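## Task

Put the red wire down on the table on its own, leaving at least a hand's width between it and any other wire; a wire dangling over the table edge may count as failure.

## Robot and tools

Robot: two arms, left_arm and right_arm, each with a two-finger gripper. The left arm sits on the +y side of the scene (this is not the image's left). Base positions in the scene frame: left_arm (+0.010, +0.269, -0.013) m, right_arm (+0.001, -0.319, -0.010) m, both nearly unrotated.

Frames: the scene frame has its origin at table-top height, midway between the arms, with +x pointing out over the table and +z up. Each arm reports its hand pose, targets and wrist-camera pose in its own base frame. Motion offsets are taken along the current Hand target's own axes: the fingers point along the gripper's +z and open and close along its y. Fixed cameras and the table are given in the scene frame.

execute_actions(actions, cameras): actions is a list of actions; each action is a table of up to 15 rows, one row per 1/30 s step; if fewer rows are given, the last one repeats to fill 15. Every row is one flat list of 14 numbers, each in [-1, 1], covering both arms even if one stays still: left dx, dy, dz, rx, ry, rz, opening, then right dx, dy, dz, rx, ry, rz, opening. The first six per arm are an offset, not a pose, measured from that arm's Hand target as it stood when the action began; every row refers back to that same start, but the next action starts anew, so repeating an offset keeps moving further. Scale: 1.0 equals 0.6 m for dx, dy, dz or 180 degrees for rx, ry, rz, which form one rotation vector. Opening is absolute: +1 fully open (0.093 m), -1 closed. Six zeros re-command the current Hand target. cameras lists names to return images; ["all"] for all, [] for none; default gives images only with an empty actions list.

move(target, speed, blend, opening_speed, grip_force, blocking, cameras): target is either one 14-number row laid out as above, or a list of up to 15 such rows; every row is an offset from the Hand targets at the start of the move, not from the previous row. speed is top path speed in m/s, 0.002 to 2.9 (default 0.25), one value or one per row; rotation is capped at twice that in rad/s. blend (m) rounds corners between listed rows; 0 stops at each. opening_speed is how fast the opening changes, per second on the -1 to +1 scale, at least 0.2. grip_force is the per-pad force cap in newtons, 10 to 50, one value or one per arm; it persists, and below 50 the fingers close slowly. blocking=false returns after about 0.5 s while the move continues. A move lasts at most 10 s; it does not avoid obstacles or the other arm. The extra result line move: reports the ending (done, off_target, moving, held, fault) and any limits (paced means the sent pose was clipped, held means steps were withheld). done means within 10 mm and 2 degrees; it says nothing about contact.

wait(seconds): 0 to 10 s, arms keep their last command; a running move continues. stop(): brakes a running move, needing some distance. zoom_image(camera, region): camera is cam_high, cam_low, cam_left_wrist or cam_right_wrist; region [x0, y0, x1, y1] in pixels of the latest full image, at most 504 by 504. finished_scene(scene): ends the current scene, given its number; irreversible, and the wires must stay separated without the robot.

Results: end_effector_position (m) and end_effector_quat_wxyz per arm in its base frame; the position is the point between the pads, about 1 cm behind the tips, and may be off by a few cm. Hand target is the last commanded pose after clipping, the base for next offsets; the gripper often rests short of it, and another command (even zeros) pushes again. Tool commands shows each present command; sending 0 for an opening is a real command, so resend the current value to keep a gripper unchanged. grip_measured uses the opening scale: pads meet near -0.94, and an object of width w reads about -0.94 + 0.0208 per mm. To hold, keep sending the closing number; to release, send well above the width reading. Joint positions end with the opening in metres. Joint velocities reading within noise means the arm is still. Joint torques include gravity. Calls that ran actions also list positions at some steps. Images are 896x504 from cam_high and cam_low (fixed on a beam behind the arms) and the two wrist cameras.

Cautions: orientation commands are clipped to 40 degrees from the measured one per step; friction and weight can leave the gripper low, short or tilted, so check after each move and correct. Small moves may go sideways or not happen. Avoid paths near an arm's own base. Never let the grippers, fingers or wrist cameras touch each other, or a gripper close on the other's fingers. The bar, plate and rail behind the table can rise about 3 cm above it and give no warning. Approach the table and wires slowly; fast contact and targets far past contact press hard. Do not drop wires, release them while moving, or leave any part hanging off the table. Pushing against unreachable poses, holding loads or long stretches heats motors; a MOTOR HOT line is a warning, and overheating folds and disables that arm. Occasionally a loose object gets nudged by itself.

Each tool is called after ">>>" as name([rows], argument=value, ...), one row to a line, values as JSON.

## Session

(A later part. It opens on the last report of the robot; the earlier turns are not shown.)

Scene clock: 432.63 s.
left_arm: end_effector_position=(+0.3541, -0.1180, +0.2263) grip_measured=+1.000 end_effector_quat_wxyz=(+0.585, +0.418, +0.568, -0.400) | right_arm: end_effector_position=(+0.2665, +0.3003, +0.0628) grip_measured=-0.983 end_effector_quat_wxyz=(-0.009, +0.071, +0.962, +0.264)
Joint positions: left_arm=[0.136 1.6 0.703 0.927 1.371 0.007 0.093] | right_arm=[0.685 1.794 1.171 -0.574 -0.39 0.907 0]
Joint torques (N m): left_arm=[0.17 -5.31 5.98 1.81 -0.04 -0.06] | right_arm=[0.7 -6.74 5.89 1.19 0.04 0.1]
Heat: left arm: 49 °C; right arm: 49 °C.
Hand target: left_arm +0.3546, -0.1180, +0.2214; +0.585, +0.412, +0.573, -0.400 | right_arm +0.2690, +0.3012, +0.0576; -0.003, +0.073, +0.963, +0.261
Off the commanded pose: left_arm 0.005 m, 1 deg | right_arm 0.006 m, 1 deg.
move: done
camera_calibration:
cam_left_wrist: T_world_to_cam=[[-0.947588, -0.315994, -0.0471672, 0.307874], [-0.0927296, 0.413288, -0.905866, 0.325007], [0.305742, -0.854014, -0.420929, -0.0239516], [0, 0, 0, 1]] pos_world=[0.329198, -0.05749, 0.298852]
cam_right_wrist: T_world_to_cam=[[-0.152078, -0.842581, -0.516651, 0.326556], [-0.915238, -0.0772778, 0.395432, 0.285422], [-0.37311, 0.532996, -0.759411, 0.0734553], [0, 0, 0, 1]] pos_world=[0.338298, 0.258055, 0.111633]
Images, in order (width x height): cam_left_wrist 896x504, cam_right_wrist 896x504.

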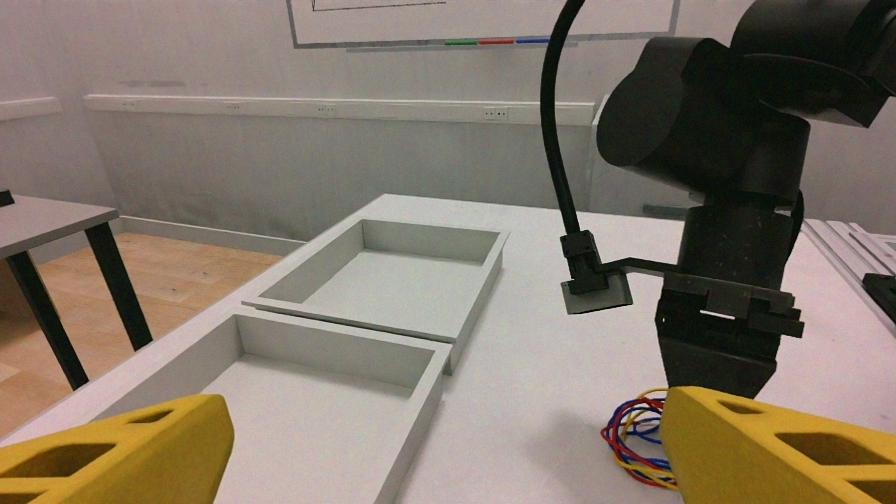

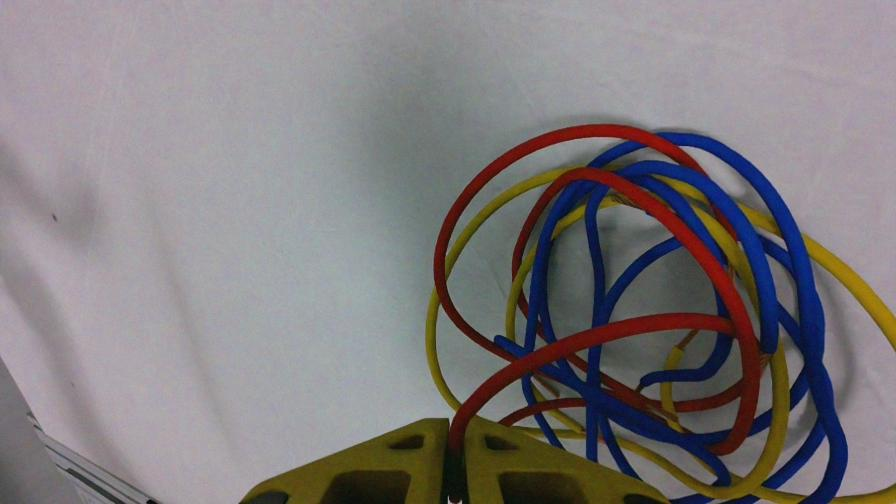

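>>> move([
  [0,0,0,0,0,0,1,0,0,0,0,0,0,-0.5],
  [0,0,0,0,0,0,1,0,0,-0.08,0,0,0,-0.5],
  [0,0,0,0,0,0,1,-0.02,-0.085,-0.15,0,0,0,-0.5],
], speed=0.08, opening_speed=0.3, cameras=["cam_right_wrist", "cam_left_wrist"])

>>> zoom_image(camera="cam_left_wrist", region=[500, 200, 760, 460])

Scene clock: 446.27 s.
left_arm: end_effector_position=(+0.3541, -0.1180, +0.2263) grip_measured=+1.000 end_effector_quat_wxyz=(+0.585, +0.418, +0.568, -0.400) | right_arm: end_effector_position=(+0.2717, +0.2123, +0.0989) grip_measured=-0.501 end_effector_quat_wxyz=(-0.012, +0.077, +0.965, +0.249)
Joint positions: left_arm=[0.136 1.6 0.703 0.927 1.371 0.007 0.093] | right_arm=[0.453 1.631 1.154 -0.843 -0.442 0.668 0.021]
Joint torques (N m): left_arm=[0.06 -5.72 6.04 1.75 -0.06 -0.04] | right_arm=[-0.62 -9.39 5.75 0.76 -0.33 -0.02]
Heat: left arm: 49 °C; right arm: 47 °C.
Hand target: left_arm +0.3546, -0.1180, +0.2214; +0.585, +0.412, +0.573, -0.400 | right_arm +0.2706, +0.2108, +0.1093; -0.003, +0.073, +0.963, +0.261
Off the commanded pose: left_arm 0.005 m, 1 deg | right_arm 0.011 m, 2 deg.
move: off_target (right_arm)
camera_calibration:
cam_left_wrist: T_world_to_cam=[[-0.947588, -0.315994, -0.0471672, 0.307874], [-0.0927296, 0.413288, -0.905866, 0.325007], [0.305742, -0.854014, -0.420929, -0.0239516], [0, 0, 0, 1]] pos_world=[0.329198, -0.05749, 0.298852]
cam_right_wrist: T_world_to_cam=[[-0.165446, -0.855641, -0.490413, 0.27564], [-0.910929, -0.0579782, 0.408468, 0.262592], [-0.377935, 0.514311, -0.769837, 0.156041], [0, 0, 0, 1]] pos_world=[0.34378, 0.17082, 0.148043]
Images, in order (width x height): cam_left_wrist 896x504, cam_right_wrist 896x504.

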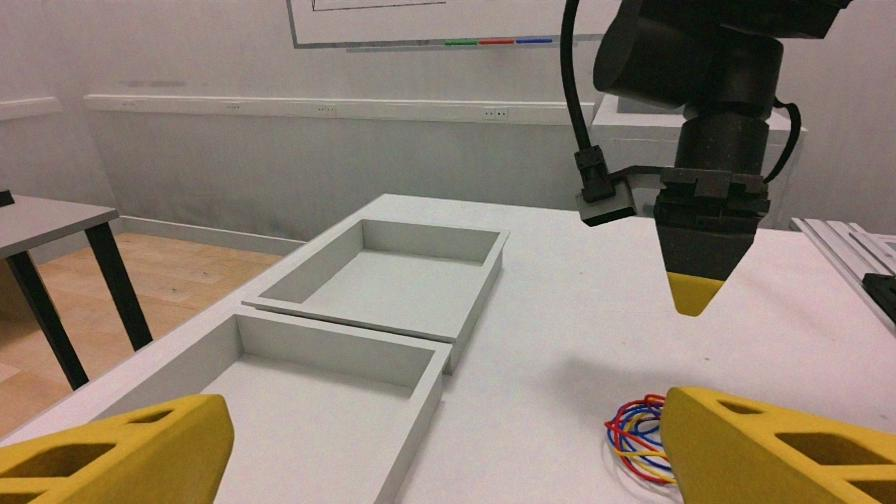

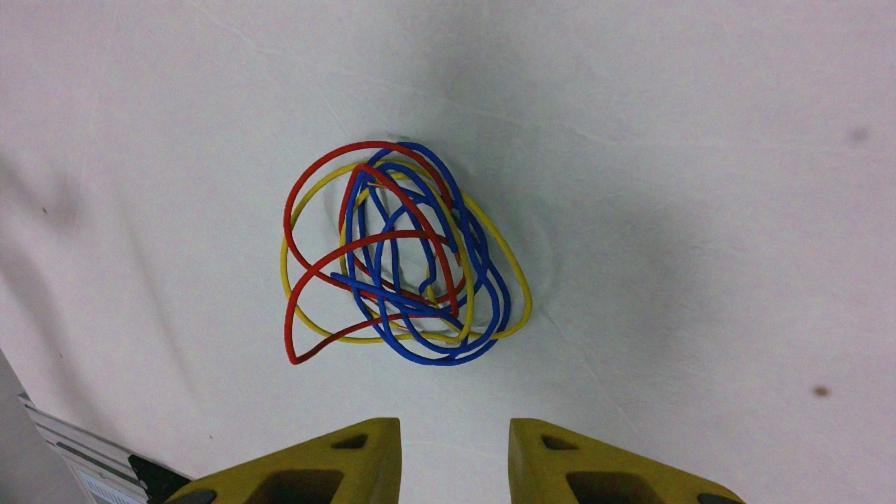

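Scaled by 1.938 from the camera's 896x504 image, which has a finer 1280x720 frame.

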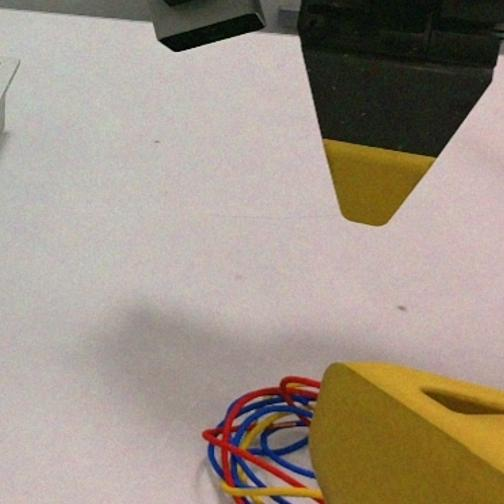

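>>> zoom_image(camera="cam_right_wrist", region=[270, 130, 550, 375])

>>> zoom_image(camera="cam_right_wrist", region=[410, 230, 550, 375])

Scaled by 1.800 from the camera's 896x504 image, which has a finer 1280x720 frame.

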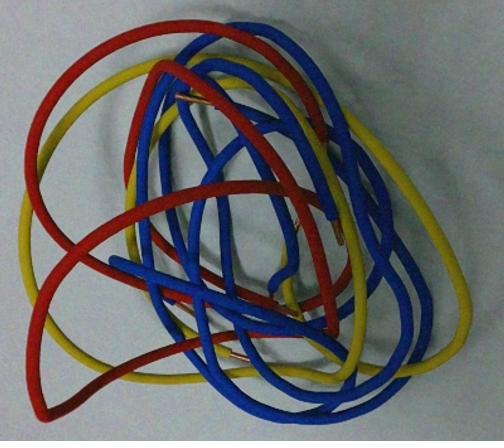

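Scaled by 3.476 from the camera's 896x504 image, which has a finer 1280x720 frame.

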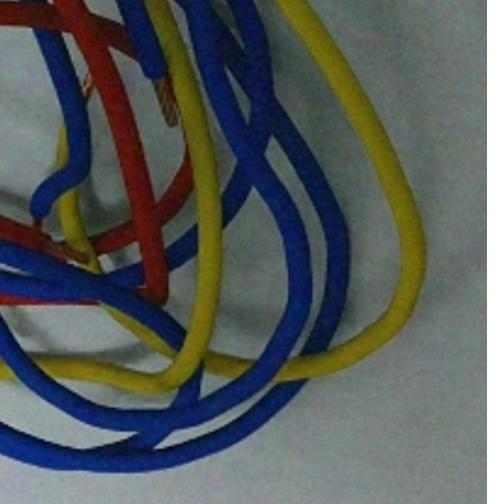

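>>> move(target=[0,0,0,0,0,0,1,0.0123,-0.0012,0.0835,0.083,0,0,-0.57], speed=0.08, cameras=["cam_right_wrist", "cam_left_wrist"])

>>> zoom_image(camera="cam_right_wrist", region=[250, 254, 650, 504])

Scene clock: 497.43 s.
left_arm: end_effector_position=(+0.3541, -0.1180, +0.2263) grip_measured=+1.000 end_effector_quat_wxyz=(+0.585, +0.418, +0.568, -0.400) | right_arm: end_effector_position=(+0.2580, +0.2326, +0.0616) grip_measured=-0.568 end_effector_quat_wxyz=(-0.022, +0.071, +0.988, +0.135)
Joint positions: left_arm=[0.136 1.6 0.703 0.927 1.371 0.007 0.093] | right_arm=[0.62 1.765 1.221 -0.885 -0.235 0.781 0.018]
Joint torques (N m): left_arm=[-0.01 -5.29 5.93 1.76 -0.04 -0.08] | right_arm=[0.58 -6.35 9.06 0.49 0.17 0.11]
Heat: left arm: 49 °C; right arm: 50 °C.
Hand target: left_arm +0.3546, -0.1180, +0.2214; +0.585, +0.412, +0.573, -0.400 | right_arm +0.2648, +0.2363, +0.0660; -0.012, +0.072, +0.988, +0.133
Off the commanded pose: left_arm 0.005 m, 1 deg | right_arm 0.009 m, 1 deg.
move: done
camera_calibration:
cam_left_wrist: T_world_to_cam=[[-0.947588, -0.315994, -0.0471672, 0.307874], [-0.0927296, 0.413288, -0.905866, 0.325007], [0.305742, -0.854014, -0.420929, -0.0239516], [0, 0, 0, 1]] pos_world=[0.329198, -0.05749, 0.298852]
cam_right_wrist: T_world_to_cam=[[-0.158256, -0.948291, -0.275134, 0.278858], [-0.896356, 0.0211075, 0.442831, 0.24217], [-0.414126, 0.316699, -0.853347, 0.17217], [0, 0, 0, 1]] pos_world=[0.332502, 0.204801, 0.116404]
Images, in order (width x height): cam_left_wrist 896x504, cam_right_wrist 896x504.

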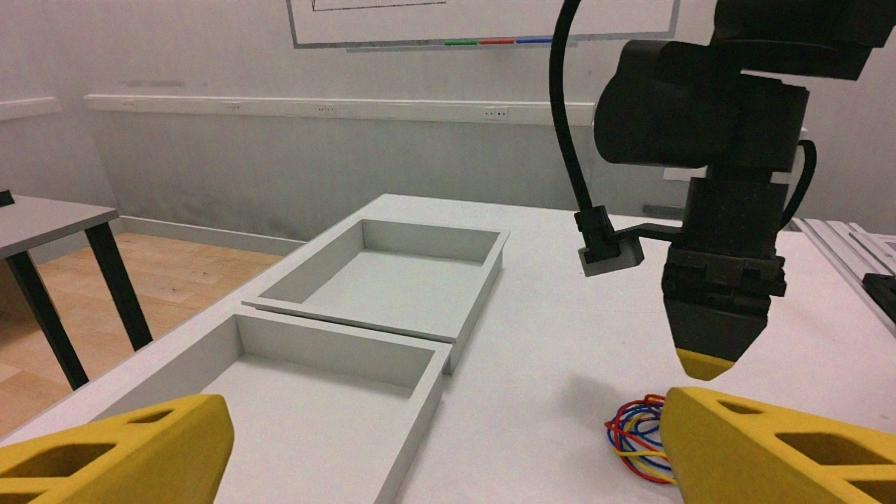

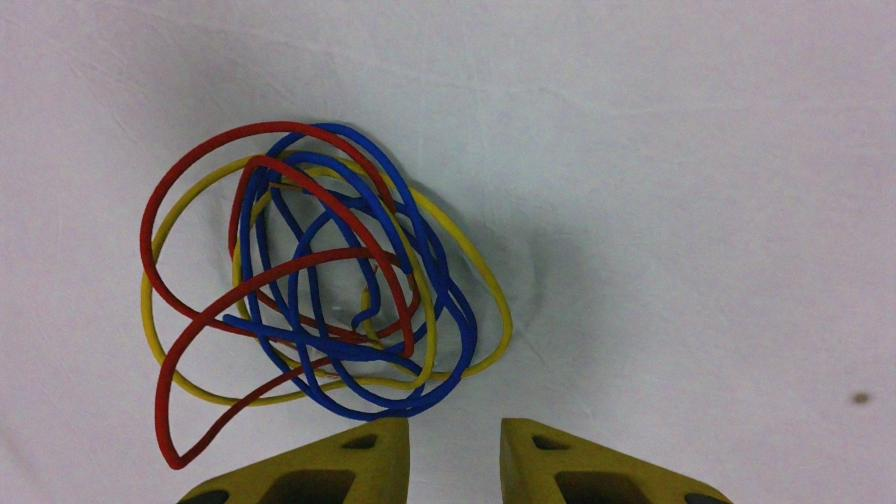

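Scaled by 1.260 from the camera's 896x504 image, which has a finer 1280x720 frame.

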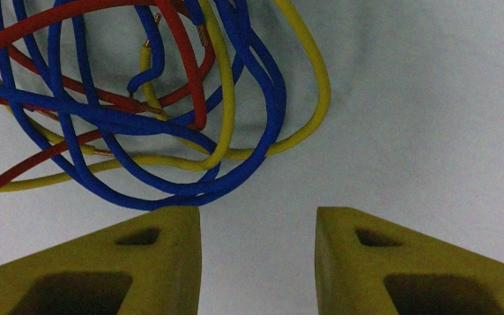

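>>> move(target=[0,0,0,0,0,0,1,-0.0042,-0.0072,0.045,0,0,0,-0.57], speed=0.05, cameras=["cam_right_wrist", "cam_left_wrist"])

>>> zoom_image(camera="cam_right_wrist", region=[250, 254, 650, 504])

Scene clock: 508.73 s.
left_arm: end_effector_position=(+0.3541, -0.1180, +0.2263) grip_measured=+1.000 end_effector_quat_wxyz=(+0.585, +0.418, +0.568, -0.400) | right_arm: end_effector_position=(+0.2641, +0.2379, +0.0427) grip_measured=-0.568 end_effector_quat_wxyz=(-0.019, +0.071, +0.988, +0.137)
Joint positions: left_arm=[0.136 1.6 0.703 0.927 1.371 0.007 0.093] | right_arm=[0.623 1.812 1.199 -0.808 -0.234 0.785 0.018]
Joint torques (N m): left_arm=[0.02 -5.57 6.17 1.79 -0.08 -0.03] | right_arm=[0.53 -6.68 5.57 0.72 0.1 0.09]
Heat: left arm: 49 °C; right arm: 48 °C.
Hand target: left_arm +0.3546, -0.1180, +0.2214; +0.585, +0.412, +0.573, -0.400 | right_arm +0.2665, +0.2390, +0.0386; -0.012, +0.072, +0.988, +0.133
Off the commanded pose: left_arm 0.005 m, 1 deg | right_arm 0.005 m, 1 deg.
move: done
camera_calibration:
cam_left_wrist: T_world_to_cam=[[-0.947588, -0.315994, -0.0471672, 0.307874], [-0.0927296, 0.413288, -0.905866, 0.325007], [0.305742, -0.854014, -0.420929, -0.0239516], [0, 0, 0, 1]] pos_world=[0.329198, -0.05749, 0.298852]
cam_right_wrist: T_world_to_cam=[[-0.157667, -0.947097, -0.27955, 0.279477], [-0.899049, 0.0205735, 0.437363, 0.257051], [-0.408474, 0.320287, -0.854731, 0.154565], [0, 0, 0, 1]] pos_world=[0.338302, 0.209899, 0.0978144]
Images, in order (width x height): cam_left_wrist 896x504, cam_right_wrist 896x504.

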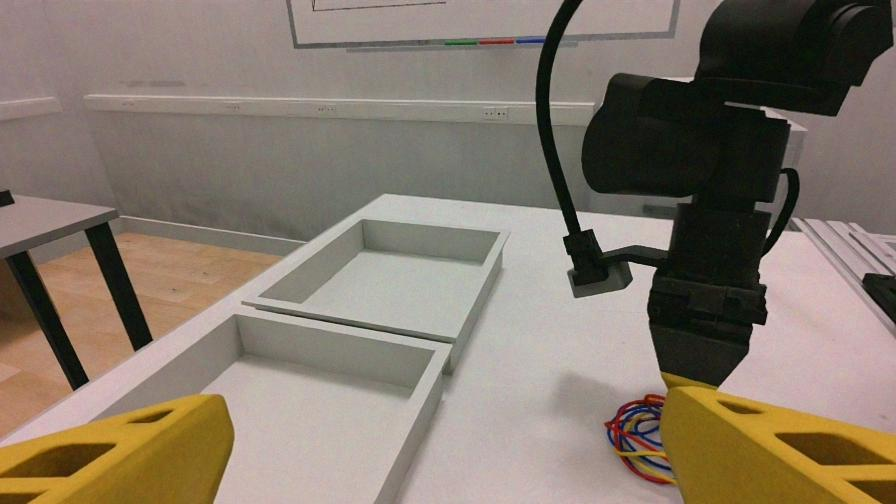

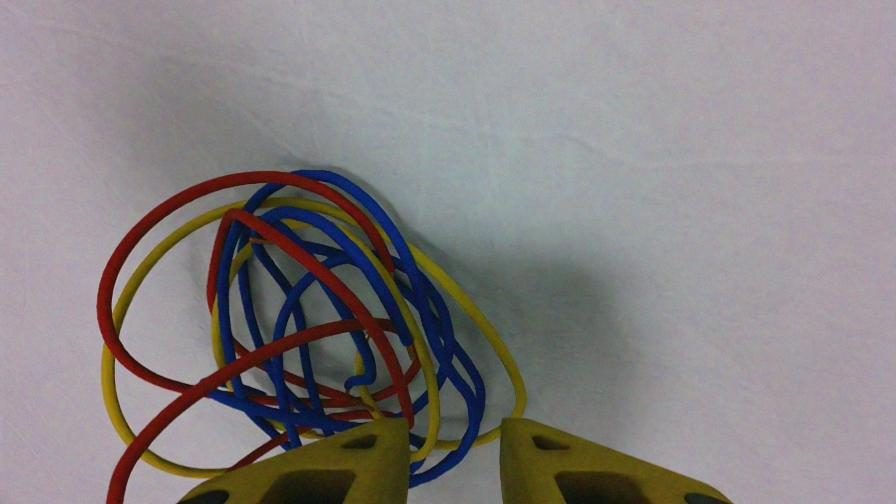

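Scaled by 1.260 from the camera's 896x504 image, which has a finer 1280x720 frame.

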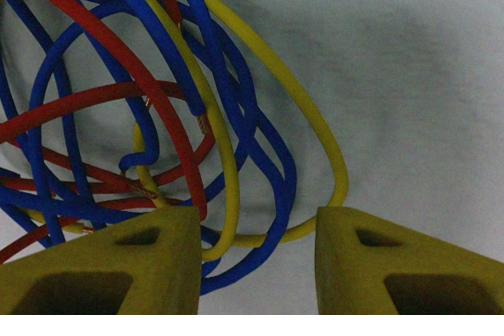

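>>> move(target=[0,0,0,0,0,0,1,-0.0167,-0.0095,0,0,0,0,-0.57], speed=0.05, cameras=["cam_right_wrist"])

>>> zoom_image(camera="cam_right_wrist", region=[250, 254, 650, 504])

Scene clock: 517.50 s.
left_arm: end_effector_position=(+0.3541, -0.1180, +0.2263) grip_measured=+1.000 end_effector_quat_wxyz=(+0.585, +0.418, +0.568, -0.400) | right_arm: end_effector_position=(+0.2673, +0.2329, +0.0379) grip_measured=-0.568 end_effector_quat_wxyz=(-0.022, +0.071, +0.988, +0.133)
Joint positions: left_arm=[0.136 1.6 0.703 0.927 1.371 0.007 0.093] | right_arm=[0.606 1.827 1.199 -0.808 -0.234 0.766 0.018]
Joint torques (N m): left_arm=[0.01 -5.53 6.09 1.78 -0.06 -0.08] | right_arm=[-0.64 -6.37 6.99 0.72 0.11 0.03]
Heat: left arm: 49 °C; right arm: 47 °C.
Hand target: left_arm +0.3546, -0.1180, +0.2214; +0.585, +0.412, +0.573, -0.400 | right_arm +0.2756, +0.2322, +0.0367; -0.012, +0.072, +0.988, +0.133
Off the commanded pose: left_arm 0.005 m, 1 deg | right_arm 0.008 m, 1 deg.
move: done
camera_calibration:
cam_right_wrist: T_world_to_cam=[[-0.157847, -0.949495, -0.271189, 0.274149], [-0.896249, 0.0224731, 0.442982, 0.260612], [-0.414514, 0.312976, -0.854531, 0.156705], [0, 0, 0, 1]] pos_world=[0.341803, 0.205402, 0.0928093]
Images, in order (width x height): cam_right_wrist 896x504.

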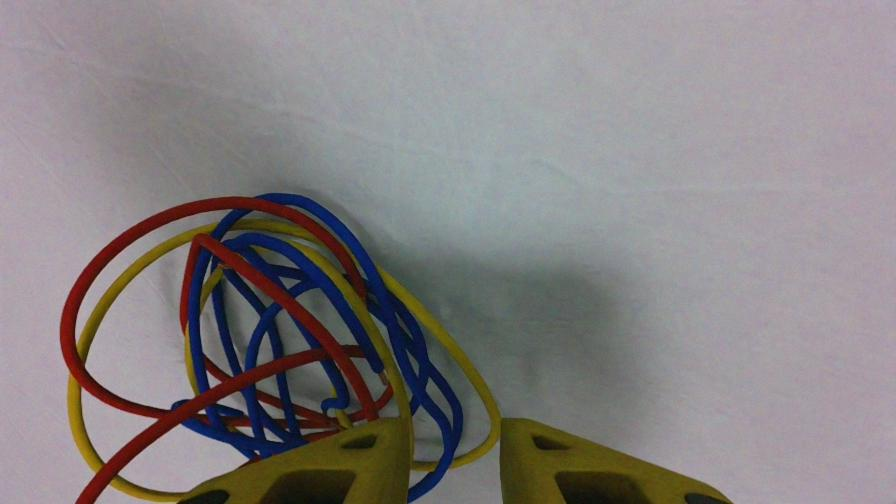

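Scaled by 1.260 from the camera's 896x504 image, which has a finer 1280x720 frame.

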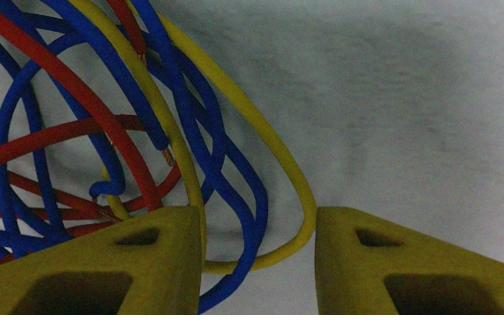

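>>> move(target=[0,0,0,0,0,0,1,-0.012,0,-0.004,0,0,0,-0.57], speed=0.05, cameras=["cam_right_wrist"])

>>> zoom_image(camera="cam_right_wrist", region=[250, 254, 650, 504])

Scene clock: 522.50 s.
left_arm: end_effector_position=(+0.3541, -0.1180, +0.2263) grip_measured=+1.000 end_effector_quat_wxyz=(+0.585, +0.418, +0.568, -0.400) | right_arm: end_effector_position=(+0.2719, +0.2297, +0.0350) grip_measured=-0.568 end_effector_quat_wxyz=(-0.023, +0.071, +0.989, +0.131)
Joint positions: left_arm=[0.136 1.6 0.703 0.927 1.371 0.007 0.093] | right_arm=[0.591 1.842 1.207 -0.808 -0.234 0.75 0.018]
Joint torques (N m): left_arm=[0.09 -5.42 6.02 1.78 -0.06 -0.06] | right_arm=[-1.02 -6.82 8.88 0.53 0.04 -0.03]
Heat: left arm: 49 °C; right arm: 47 °C.
Hand target: left_arm +0.3546, -0.1180, +0.2214; +0.585, +0.412, +0.573, -0.400 | right_arm +0.2828, +0.2306, +0.0388; -0.012, +0.072, +0.988, +0.133
Off the commanded pose: left_arm 0.005 m, 1 deg | right_arm 0.011 m, 1 deg.
move: off_target (right_arm)
camera_calibration:
cam_right_wrist: T_world_to_cam=[[-0.15784, -0.950556, -0.267449, 0.271149], [-0.895466, 0.0236275, 0.444502, 0.265624], [-0.416205, 0.309652, -0.854921, 0.15845], [0, 0, 0, 1]] pos_world=[0.346603, 0.202402, 0.08991]
Images, in order (width x height): cam_right_wrist 896x504.

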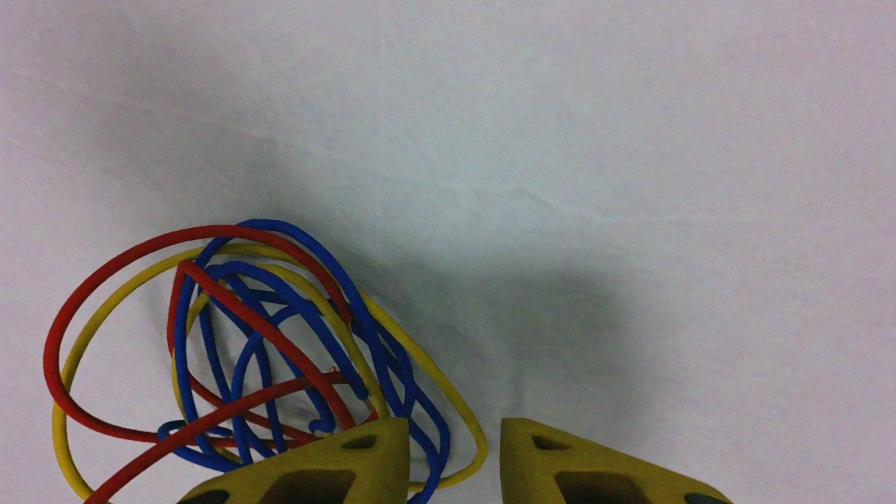

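Scaled by 1.260 from the camera's 896x504 image, which has a finer 1280x720 frame.

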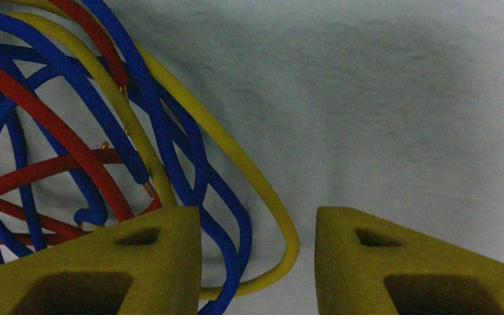

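>>> move(target=[0,0,0,0,0,0,1,-0.003,0,0.0167,0,0,0,-0.57], speed=0.03, cameras=["cam_right_wrist"])

>>> zoom_image(camera="cam_right_wrist", region=[250, 254, 650, 504])

Scene clock: 529.47 s.
left_arm: end_effector_position=(+0.3541, -0.1180, +0.2263) grip_measured=+1.000 end_effector_quat_wxyz=(+0.585, +0.418, +0.568, -0.400) | right_arm: end_effector_position=(+0.2728, +0.2303, +0.0275) grip_measured=-0.568 end_effector_quat_wxyz=(-0.027, +0.071, +0.989, +0.127)
Joint positions: left_arm=[0.136 1.6 0.703 0.927 1.371 0.007 0.093] | right_arm=[0.591 1.865 1.207 -0.796 -0.234 0.749 0.018]
Joint torques (N m): left_arm=[-0.05 -5.39 6.06 1.77 -0.1 -0.07] | right_arm=[-0.81 -6.74 8.09 0.75 0.06 -0.01]
Heat: left arm: 49 °C; right arm: 47 °C.
Hand target: left_arm +0.3546, -0.1180, +0.2214; +0.585, +0.412, +0.573, -0.400 | right_arm +0.2846, +0.2330, +0.0291; -0.012, +0.072, +0.988, +0.133
Off the commanded pose: left_arm 0.005 m, 1 deg | right_arm 0.012 m, 2 deg.
move: off_target (right_arm)
camera_calibration:
cam_right_wrist: T_world_to_cam=[[-0.159447, -0.952311, -0.260155, 0.270481], [-0.891484, 0.0256952, 0.452323, 0.26788], [-0.424067, 0.304046, -0.853067, 0.155553], [0, 0, 0, 1]] pos_world=[0.347903, 0.203403, 0.0818961]
Images, in order (width x height): cam_right_wrist 896x504.

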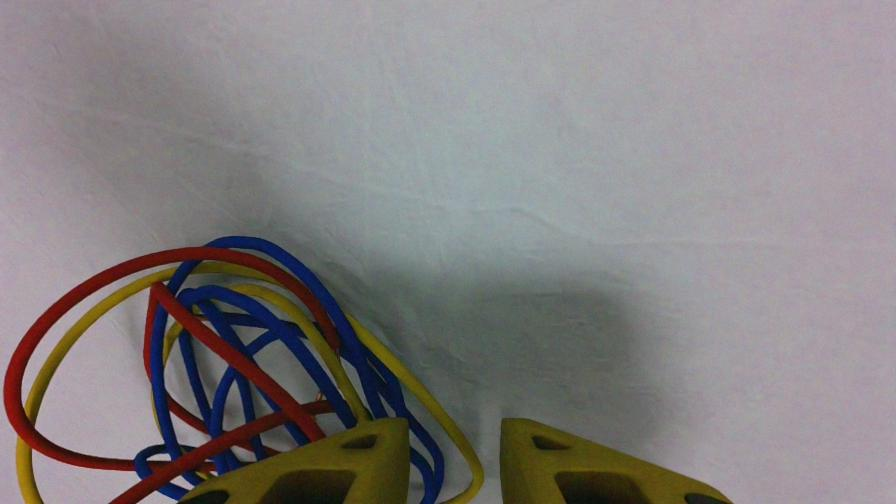

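Scaled by 1.260 from the camera's 896x504 image, which has a finer 1280x720 frame.

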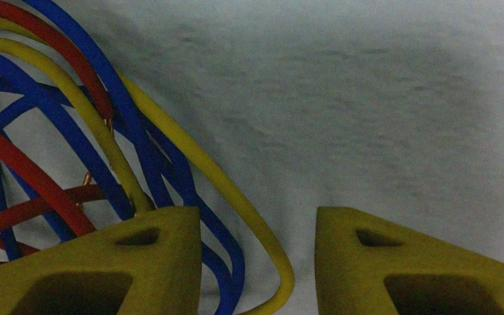

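>>> move([
  [0,0,0,0,0,0,1,0,0,0.0117,0,0,0,-0.57],
  [0,0,0,0,0,0,1,0,0,0.0117,0,0,0,-1],
], speed=0.03, opening_speed=0.3, cameras=["cam_right_wrist","cam_left_wrist"])

>>> zoom_image(camera="cam_right_wrist", region=[250, 254, 650, 504])

Scene clock: 537.87 s.
left_arm: end_effector_position=(+0.3541, -0.1180, +0.2263) grip_measured=+1.000 end_effector_quat_wxyz=(+0.585, +0.418, +0.568, -0.400) | right_arm: end_effector_position=(+0.2769, +0.2331, +0.0238) grip_measured=-0.984 end_effector_quat_wxyz=(-0.022, +0.070, +0.989, +0.131)
Joint positions: left_arm=[0.136 1.6 0.703 0.927 1.371 0.007 0.093] | right_arm=[0.591 1.879 1.207 -0.769 -0.234 0.749 0]
Joint torques (N m): left_arm=[0.1 -5.41 5.98 1.74 -0.06 -0.09] | right_arm=[-0.03 -6.65 6.8 0.74 0.06 0.02]
Heat: left arm: 49 °C; right arm: 46 °C.
Hand target: left_arm +0.3546, -0.1180, +0.2214; +0.585, +0.412, +0.573, -0.400 | right_arm +0.2846, +0.2348, +0.0223; -0.012, +0.072, +0.988, +0.133
Off the commanded pose: left_arm 0.005 m, 1 deg | right_arm 0.008 m, 1 deg.
move: done
camera_calibration:
cam_left_wrist: T_world_to_cam=[[-0.947588, -0.315994, -0.0471672, 0.307874], [-0.0927296, 0.413288, -0.905866, 0.325007], [0.305742, -0.854014, -0.420929, -0.0239516], [0, 0, 0, 1]] pos_world=[0.329198, -0.05749, 0.298852]
cam_right_wrist: T_world_to_cam=[[-0.156614, -0.950382, -0.268785, 0.2718], [-0.896282, 0.0224338, 0.442917, 0.275567], [-0.414911, 0.310274, -0.855324, 0.149313], [0, 0, 0, 1]] pos_world=[0.351505, 0.205805, 0.0787131]
Images, in order (width x height): cam_left_wrist 896x504, cam_right_wrist 896x504.

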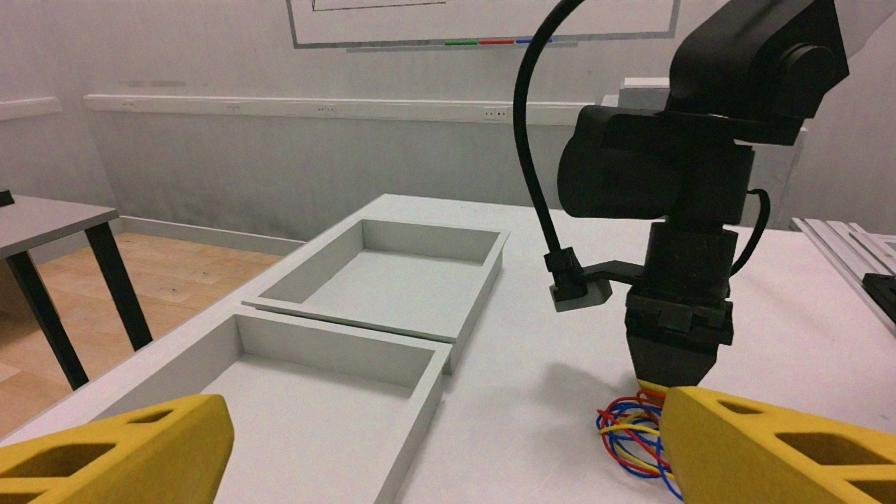

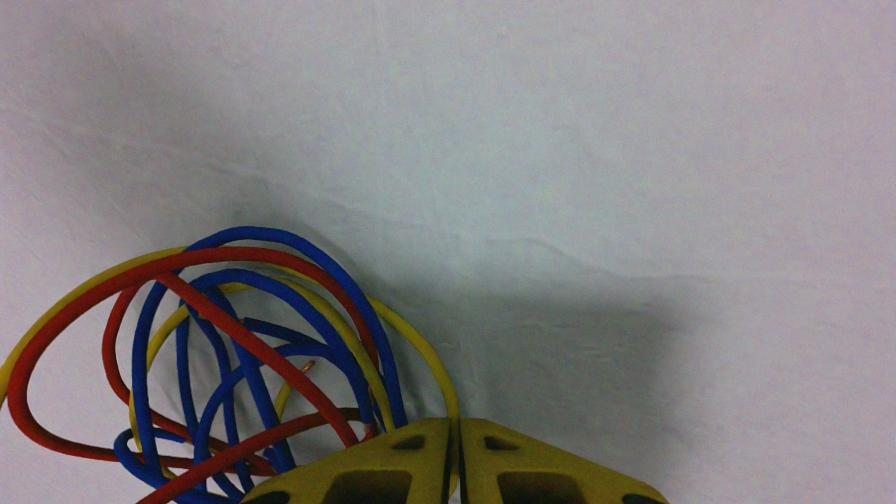

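Scaled by 1.260 from the camera's 896x504 image, which has a finer 1280x720 frame.

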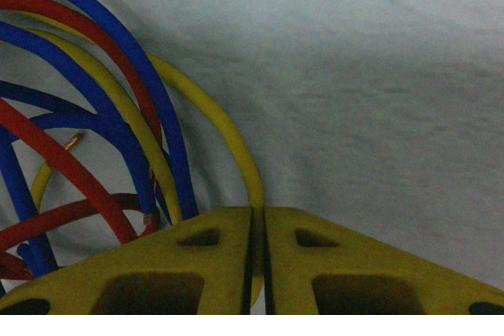

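>>> move([
  [0,0,0,0,0,0,1,0,0,0,0,0,0,-0.5],
  [0,0,0,0,0,0,1,0,0,-0.06,0,0,0,-0.5],
  [0,0,0,0,0,0,1,0,0,-0.06,0.083,0,0,-0.5],
], speed=0.06, opening_speed=0.3, cameras=["cam_right_wrist","cam_left_wrist"])

>>> zoom_image(camera="cam_right_wrist", region=[250, 254, 650, 504])

Scene clock: 555.23 s.
left_arm: end_effector_position=(+0.3541, -0.1180, +0.2263) grip_measured=+1.000 end_effector_quat_wxyz=(+0.585, +0.418, +0.568, -0.400) | right_arm: end_effector_position=(+0.2791, +0.2223, +0.0540) grip_measured=-0.501 end_effector_quat_wxyz=(-0.030, +0.069, +0.997, +0.007)
Joint positions: left_arm=[0.136 1.6 0.703 0.927 1.371 0.007 0.093] | right_arm=[0.649 1.962 1.476 -1.12 -0.05 0.785 0.021]
Joint torques (N m): left_arm=[0.13 -5.64 6.05 1.77 -0.13 -0.05] | right_arm=[0.58 -7.53 8.57 0.23 0.23 0.19]
Heat: left arm: 49 °C; right arm: 46 °C.
Hand target: left_arm +0.3546, -0.1180, +0.2214; +0.585, +0.412, +0.573, -0.400 | right_arm +0.2846, +0.2253, +0.0570; -0.022, +0.070, +0.997, +0.004
Off the commanded pose: left_arm 0.005 m, 1 deg | right_arm 0.007 m, 1 deg.
move: done
camera_calibration:
cam_left_wrist: T_world_to_cam=[[-0.947588, -0.315994, -0.0471672, 0.307874], [-0.0927296, 0.413288, -0.905866, 0.325007], [0.305742, -0.854014, -0.420929, -0.0239516], [0, 0, 0, 1]] pos_world=[0.329198, -0.05749, 0.298852]
cam_right_wrist: T_world_to_cam=[[-0.149343, -0.988528, -0.022576, 0.263159], [-0.882592, 0.122975, 0.453772, 0.237547], [-0.44579, 0.087693, -0.890832, 0.239494], [0, 0, 0, 1]] pos_world=[0.355722, 0.209926, 0.111497]
Images, in order (width x height): cam_left_wrist 896x504, cam_right_wrist 896x504.

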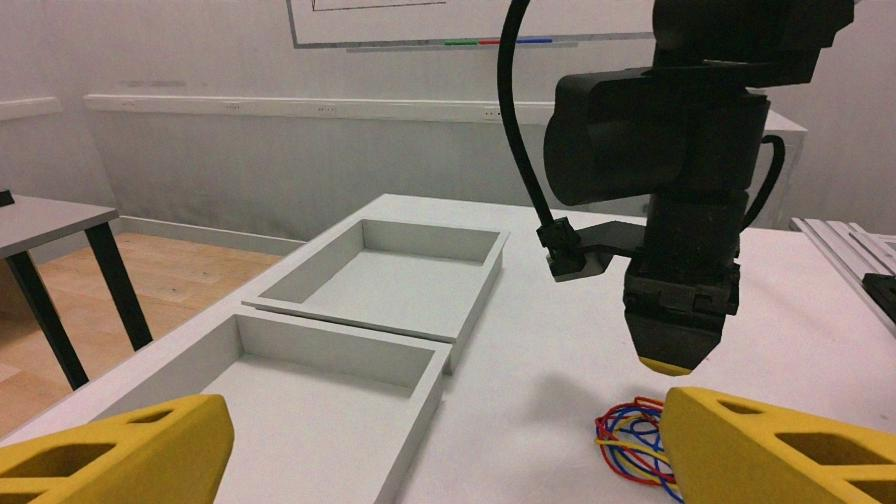

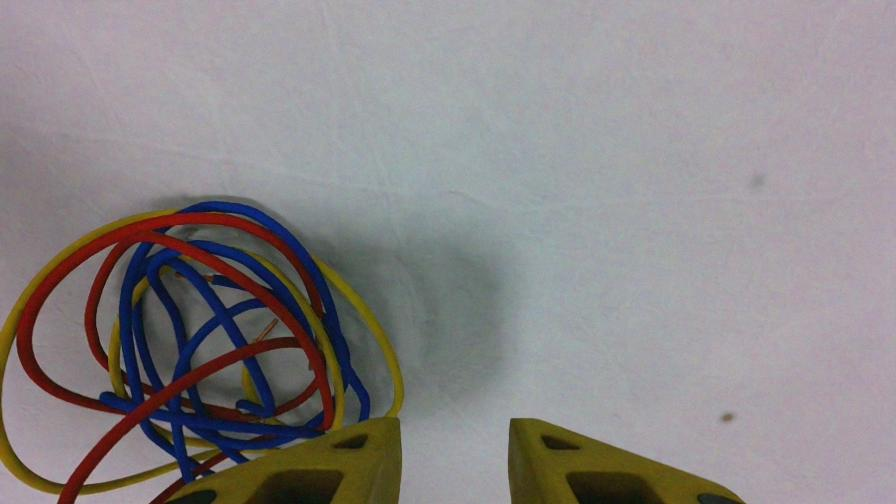

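Scaled by 1.260 from the camera's 896x504 image, which has a finer 1280x720 frame.

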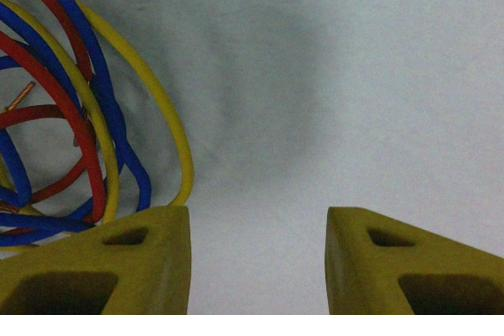

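>>> move(target=[0,0,0,0,0,0,1,0.0,0.08,-0.1,0,0,0,-0.3], speed=0.1, cameras=["cam_right_wrist"])

>>> zoom_image(camera="cam_right_wrist", region=[130, 150, 450, 450])

Scene clock: 567.50 s.
left_arm: end_effector_position=(+0.3541, -0.1180, +0.2263) grip_measured=+1.000 end_effector_quat_wxyz=(+0.585, +0.418, +0.568, -0.400) | right_arm: end_effector_position=(+0.2898, +0.2702, +0.1143) grip_measured=-0.301 end_effector_quat_wxyz=(-0.029, +0.067, +0.997, +0.006)
Joint positions: left_arm=[0.136 1.6 0.703 0.927 1.371 0.007 0.093] | right_arm=[0.729 2.095 1.911 -1.419 -0.049 0.864 0.031]
Joint torques (N m): left_arm=[0.18 -5.64 6.08 1.78 -0.11 -0.08] | right_arm=[0.55 -8.54 8.59 0.09 0.17 0.1]
Heat: left arm: 49 °C; right arm: 46 °C.
Hand target: left_arm +0.3546, -0.1180, +0.2214; +0.585, +0.412, +0.573, -0.400 | right_arm +0.2939, +0.2723, +0.1171; -0.022, +0.070, +0.997, +0.004
Off the commanded pose: left_arm 0.005 m, 1 deg | right_arm 0.005 m, 1 deg.
move: done
camera_calibration:
cam_right_wrist: T_world_to_cam=[[-0.146923, -0.988934, -0.0205745, 0.31275], [-0.883963, 0.121937, 0.451377, 0.214778], [-0.443874, 0.0845045, -0.892096, 0.294272], [0, 0, 0, 1]] pos_world=[0.366425, 0.258232, 0.172007]
Images, in order (width x height): cam_right_wrist 896x504.

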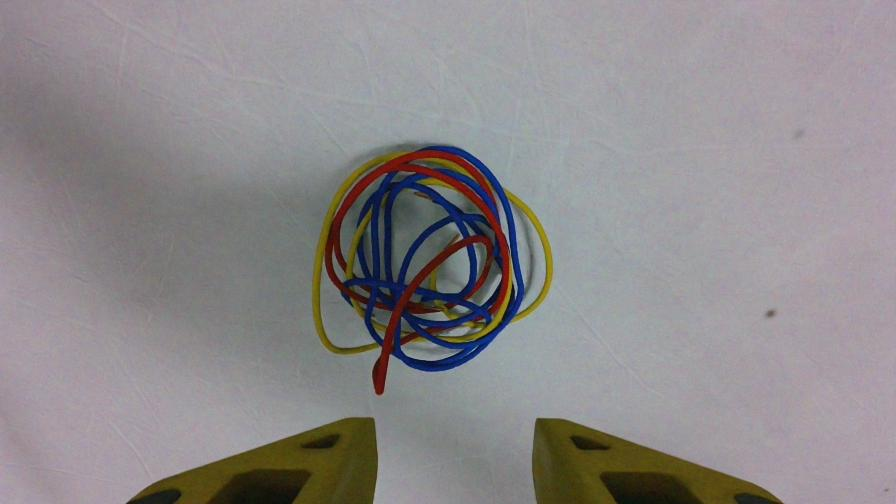

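Scaled by 1.575 from the camera's 896x504 image, which has a finer 1280x720 frame.

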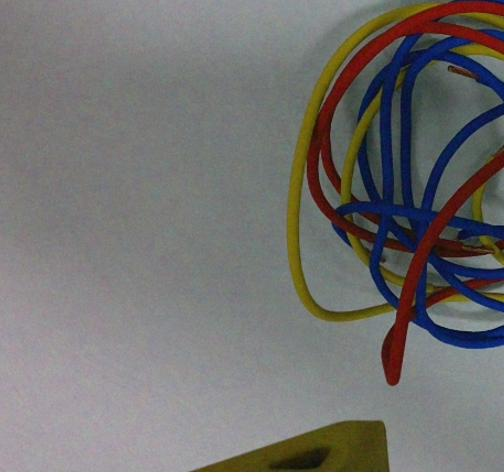

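>>> zoom_image(camera="cam_right_wrist", region=[300, 135, 560, 400])

Scaled by 1.902 from the camera's 896x504 image, which has a finer 1280x720 frame.

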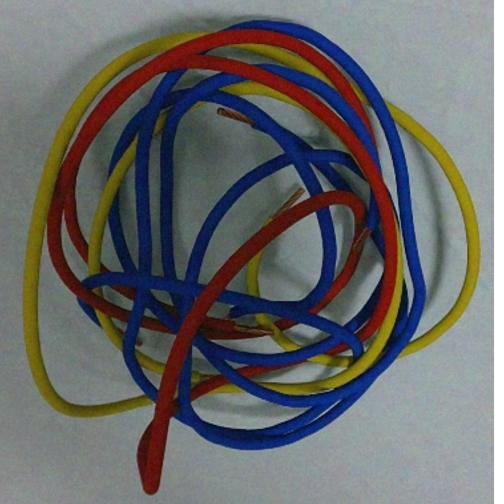

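>>> move([
  [0,0,0,0,0,0,1,-0.0158,-0.165,-0.168,0,0,0,-0.3],
  [0.033,-0.143,0.076,-0.1724,0.3316,-0.3956,-0.2,-0.0158,-0.165,-0.168,0,0,0,-0.3],
], speed=[0.2,0.3], cameras=["all"])

Scene clock: 625.70 s.
left_arm: end_effector_position=(+0.2844, -0.1880, +0.1925) grip_measured=-0.198 end_effector_quat_wxyz=(-0.010, +0.001, +0.966, -0.259) | right_arm: end_effector_position=(+0.2957, +0.1769, +0.2113) grip_measured=-0.301 end_effector_quat_wxyz=(+0.031, +0.072, +0.996, +0.046)
Joint positions: left_arm=[-0.346 1.659 1.558 -1.297 0.497 -0.388 0.036] | right_arm=[0.518 1.805 1.895 -1.559 -0.043 0.664 0.031]
Joint torques (N m): left_arm=[-0.17 -6.16 11.45 0.8 0.24 -0.14] | right_arm=[-0.17 -8.85 5.26 0.47 0.17 -0.03]
Heat: left arm: 49 °C; right arm: 50 °C.
Hand target: left_arm +0.2901, -0.1901, +0.1998; +0.000, +0.000, +0.966, -0.257 | right_arm +0.2938, +0.1718, +0.2169; -0.022, +0.070, +0.997, +0.004
Off the commanded pose: left_arm 0.009 m, 1 deg | right_arm 0.008 m, 8 deg.
joint sent to its limit (right arm) — joint 4 (wrist pitch), lower limit. The joint targets are off in orientation, not in position.
move: off_target (right_arm)
camera_calibration:
cam_left_wrist: T_world_to_cam=[[-0.00764272, -0.858734, 0.512365, -0.258961], [-0.895951, 0.233428, 0.377865, 0.264258], [-0.444086, -0.456167, -0.771168, 0.278854], [0, 0, 0, 1]] pos_world=[0.358619, -0.15686, 0.247872]
cam_right_wrist: T_world_to_cam=[[-0.150867, -0.982364, -0.110452, 0.242247], [-0.932053, 0.10412, 0.34704, 0.227006], [-0.329419, 0.155304, -0.931323, 0.353202], [0, 0, 0, 1]] pos_world=[0.36448, 0.159485, 0.276922]

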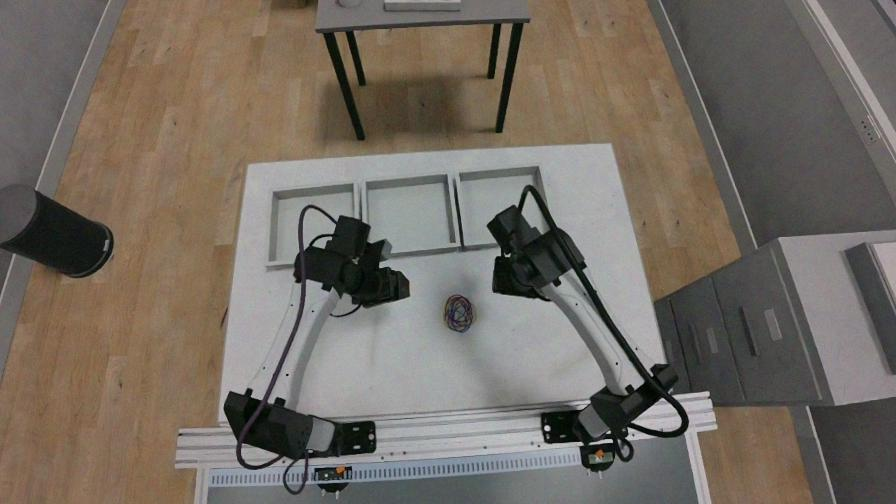

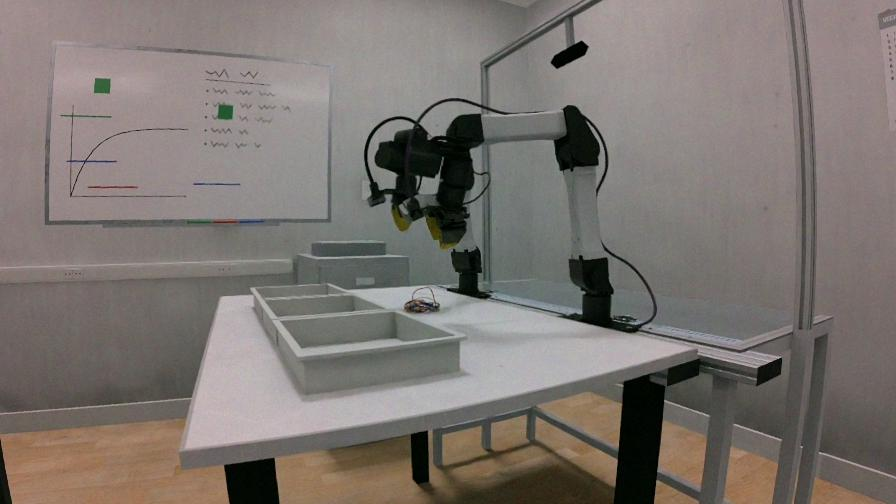

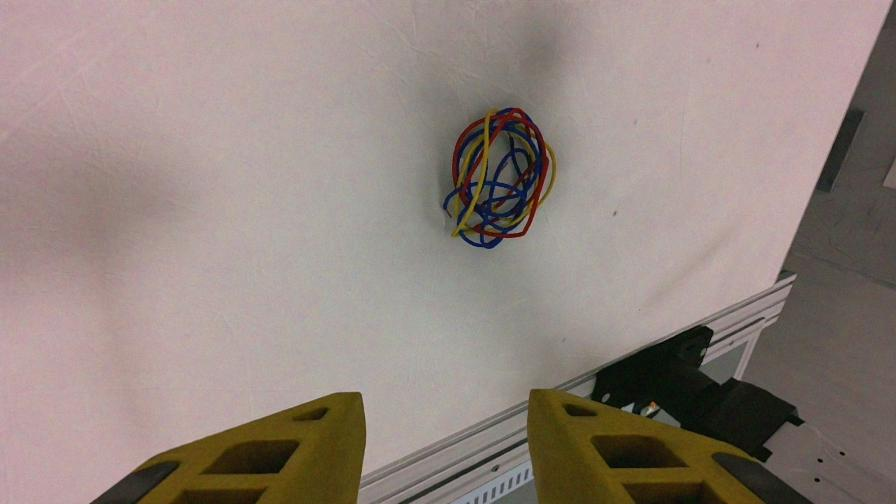

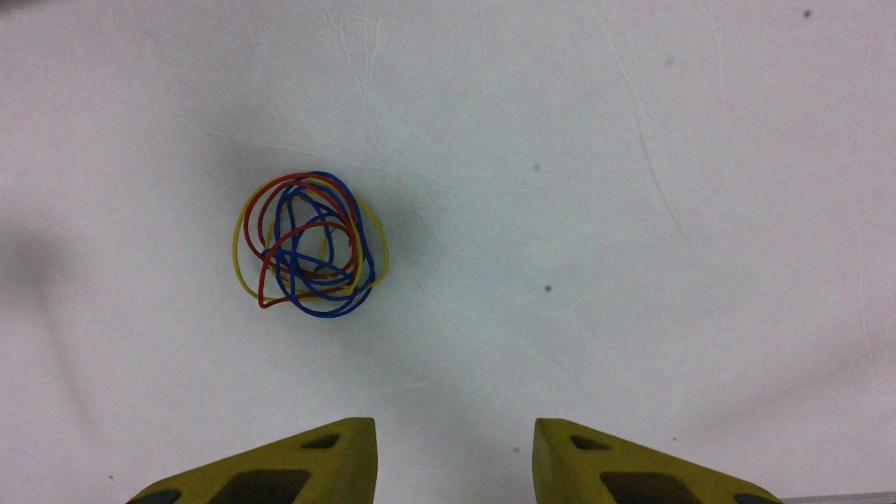

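>>> zoom_image(camera="cam_left_wrist", region=[420, 90, 580, 260])

>>> zoom_image(camera="cam_right_wrist", region=[220, 160, 400, 330])

Scaled by 2.965 from the camera's 896x504 image, which has a finer 1280x720 frame.

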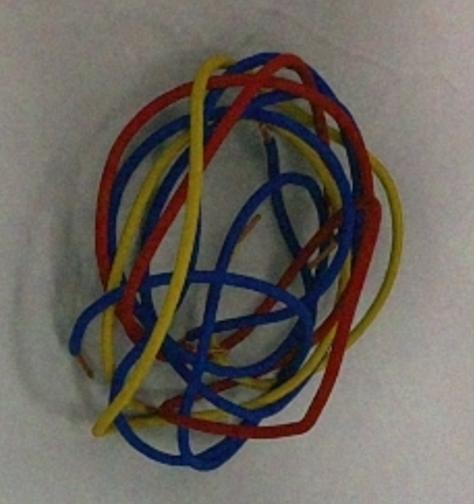

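Scaled by 2.800 from the camera's 896x504 image, which has a finer 1280x720 frame.

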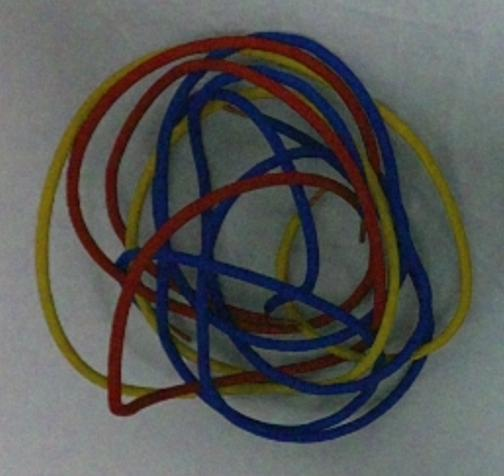

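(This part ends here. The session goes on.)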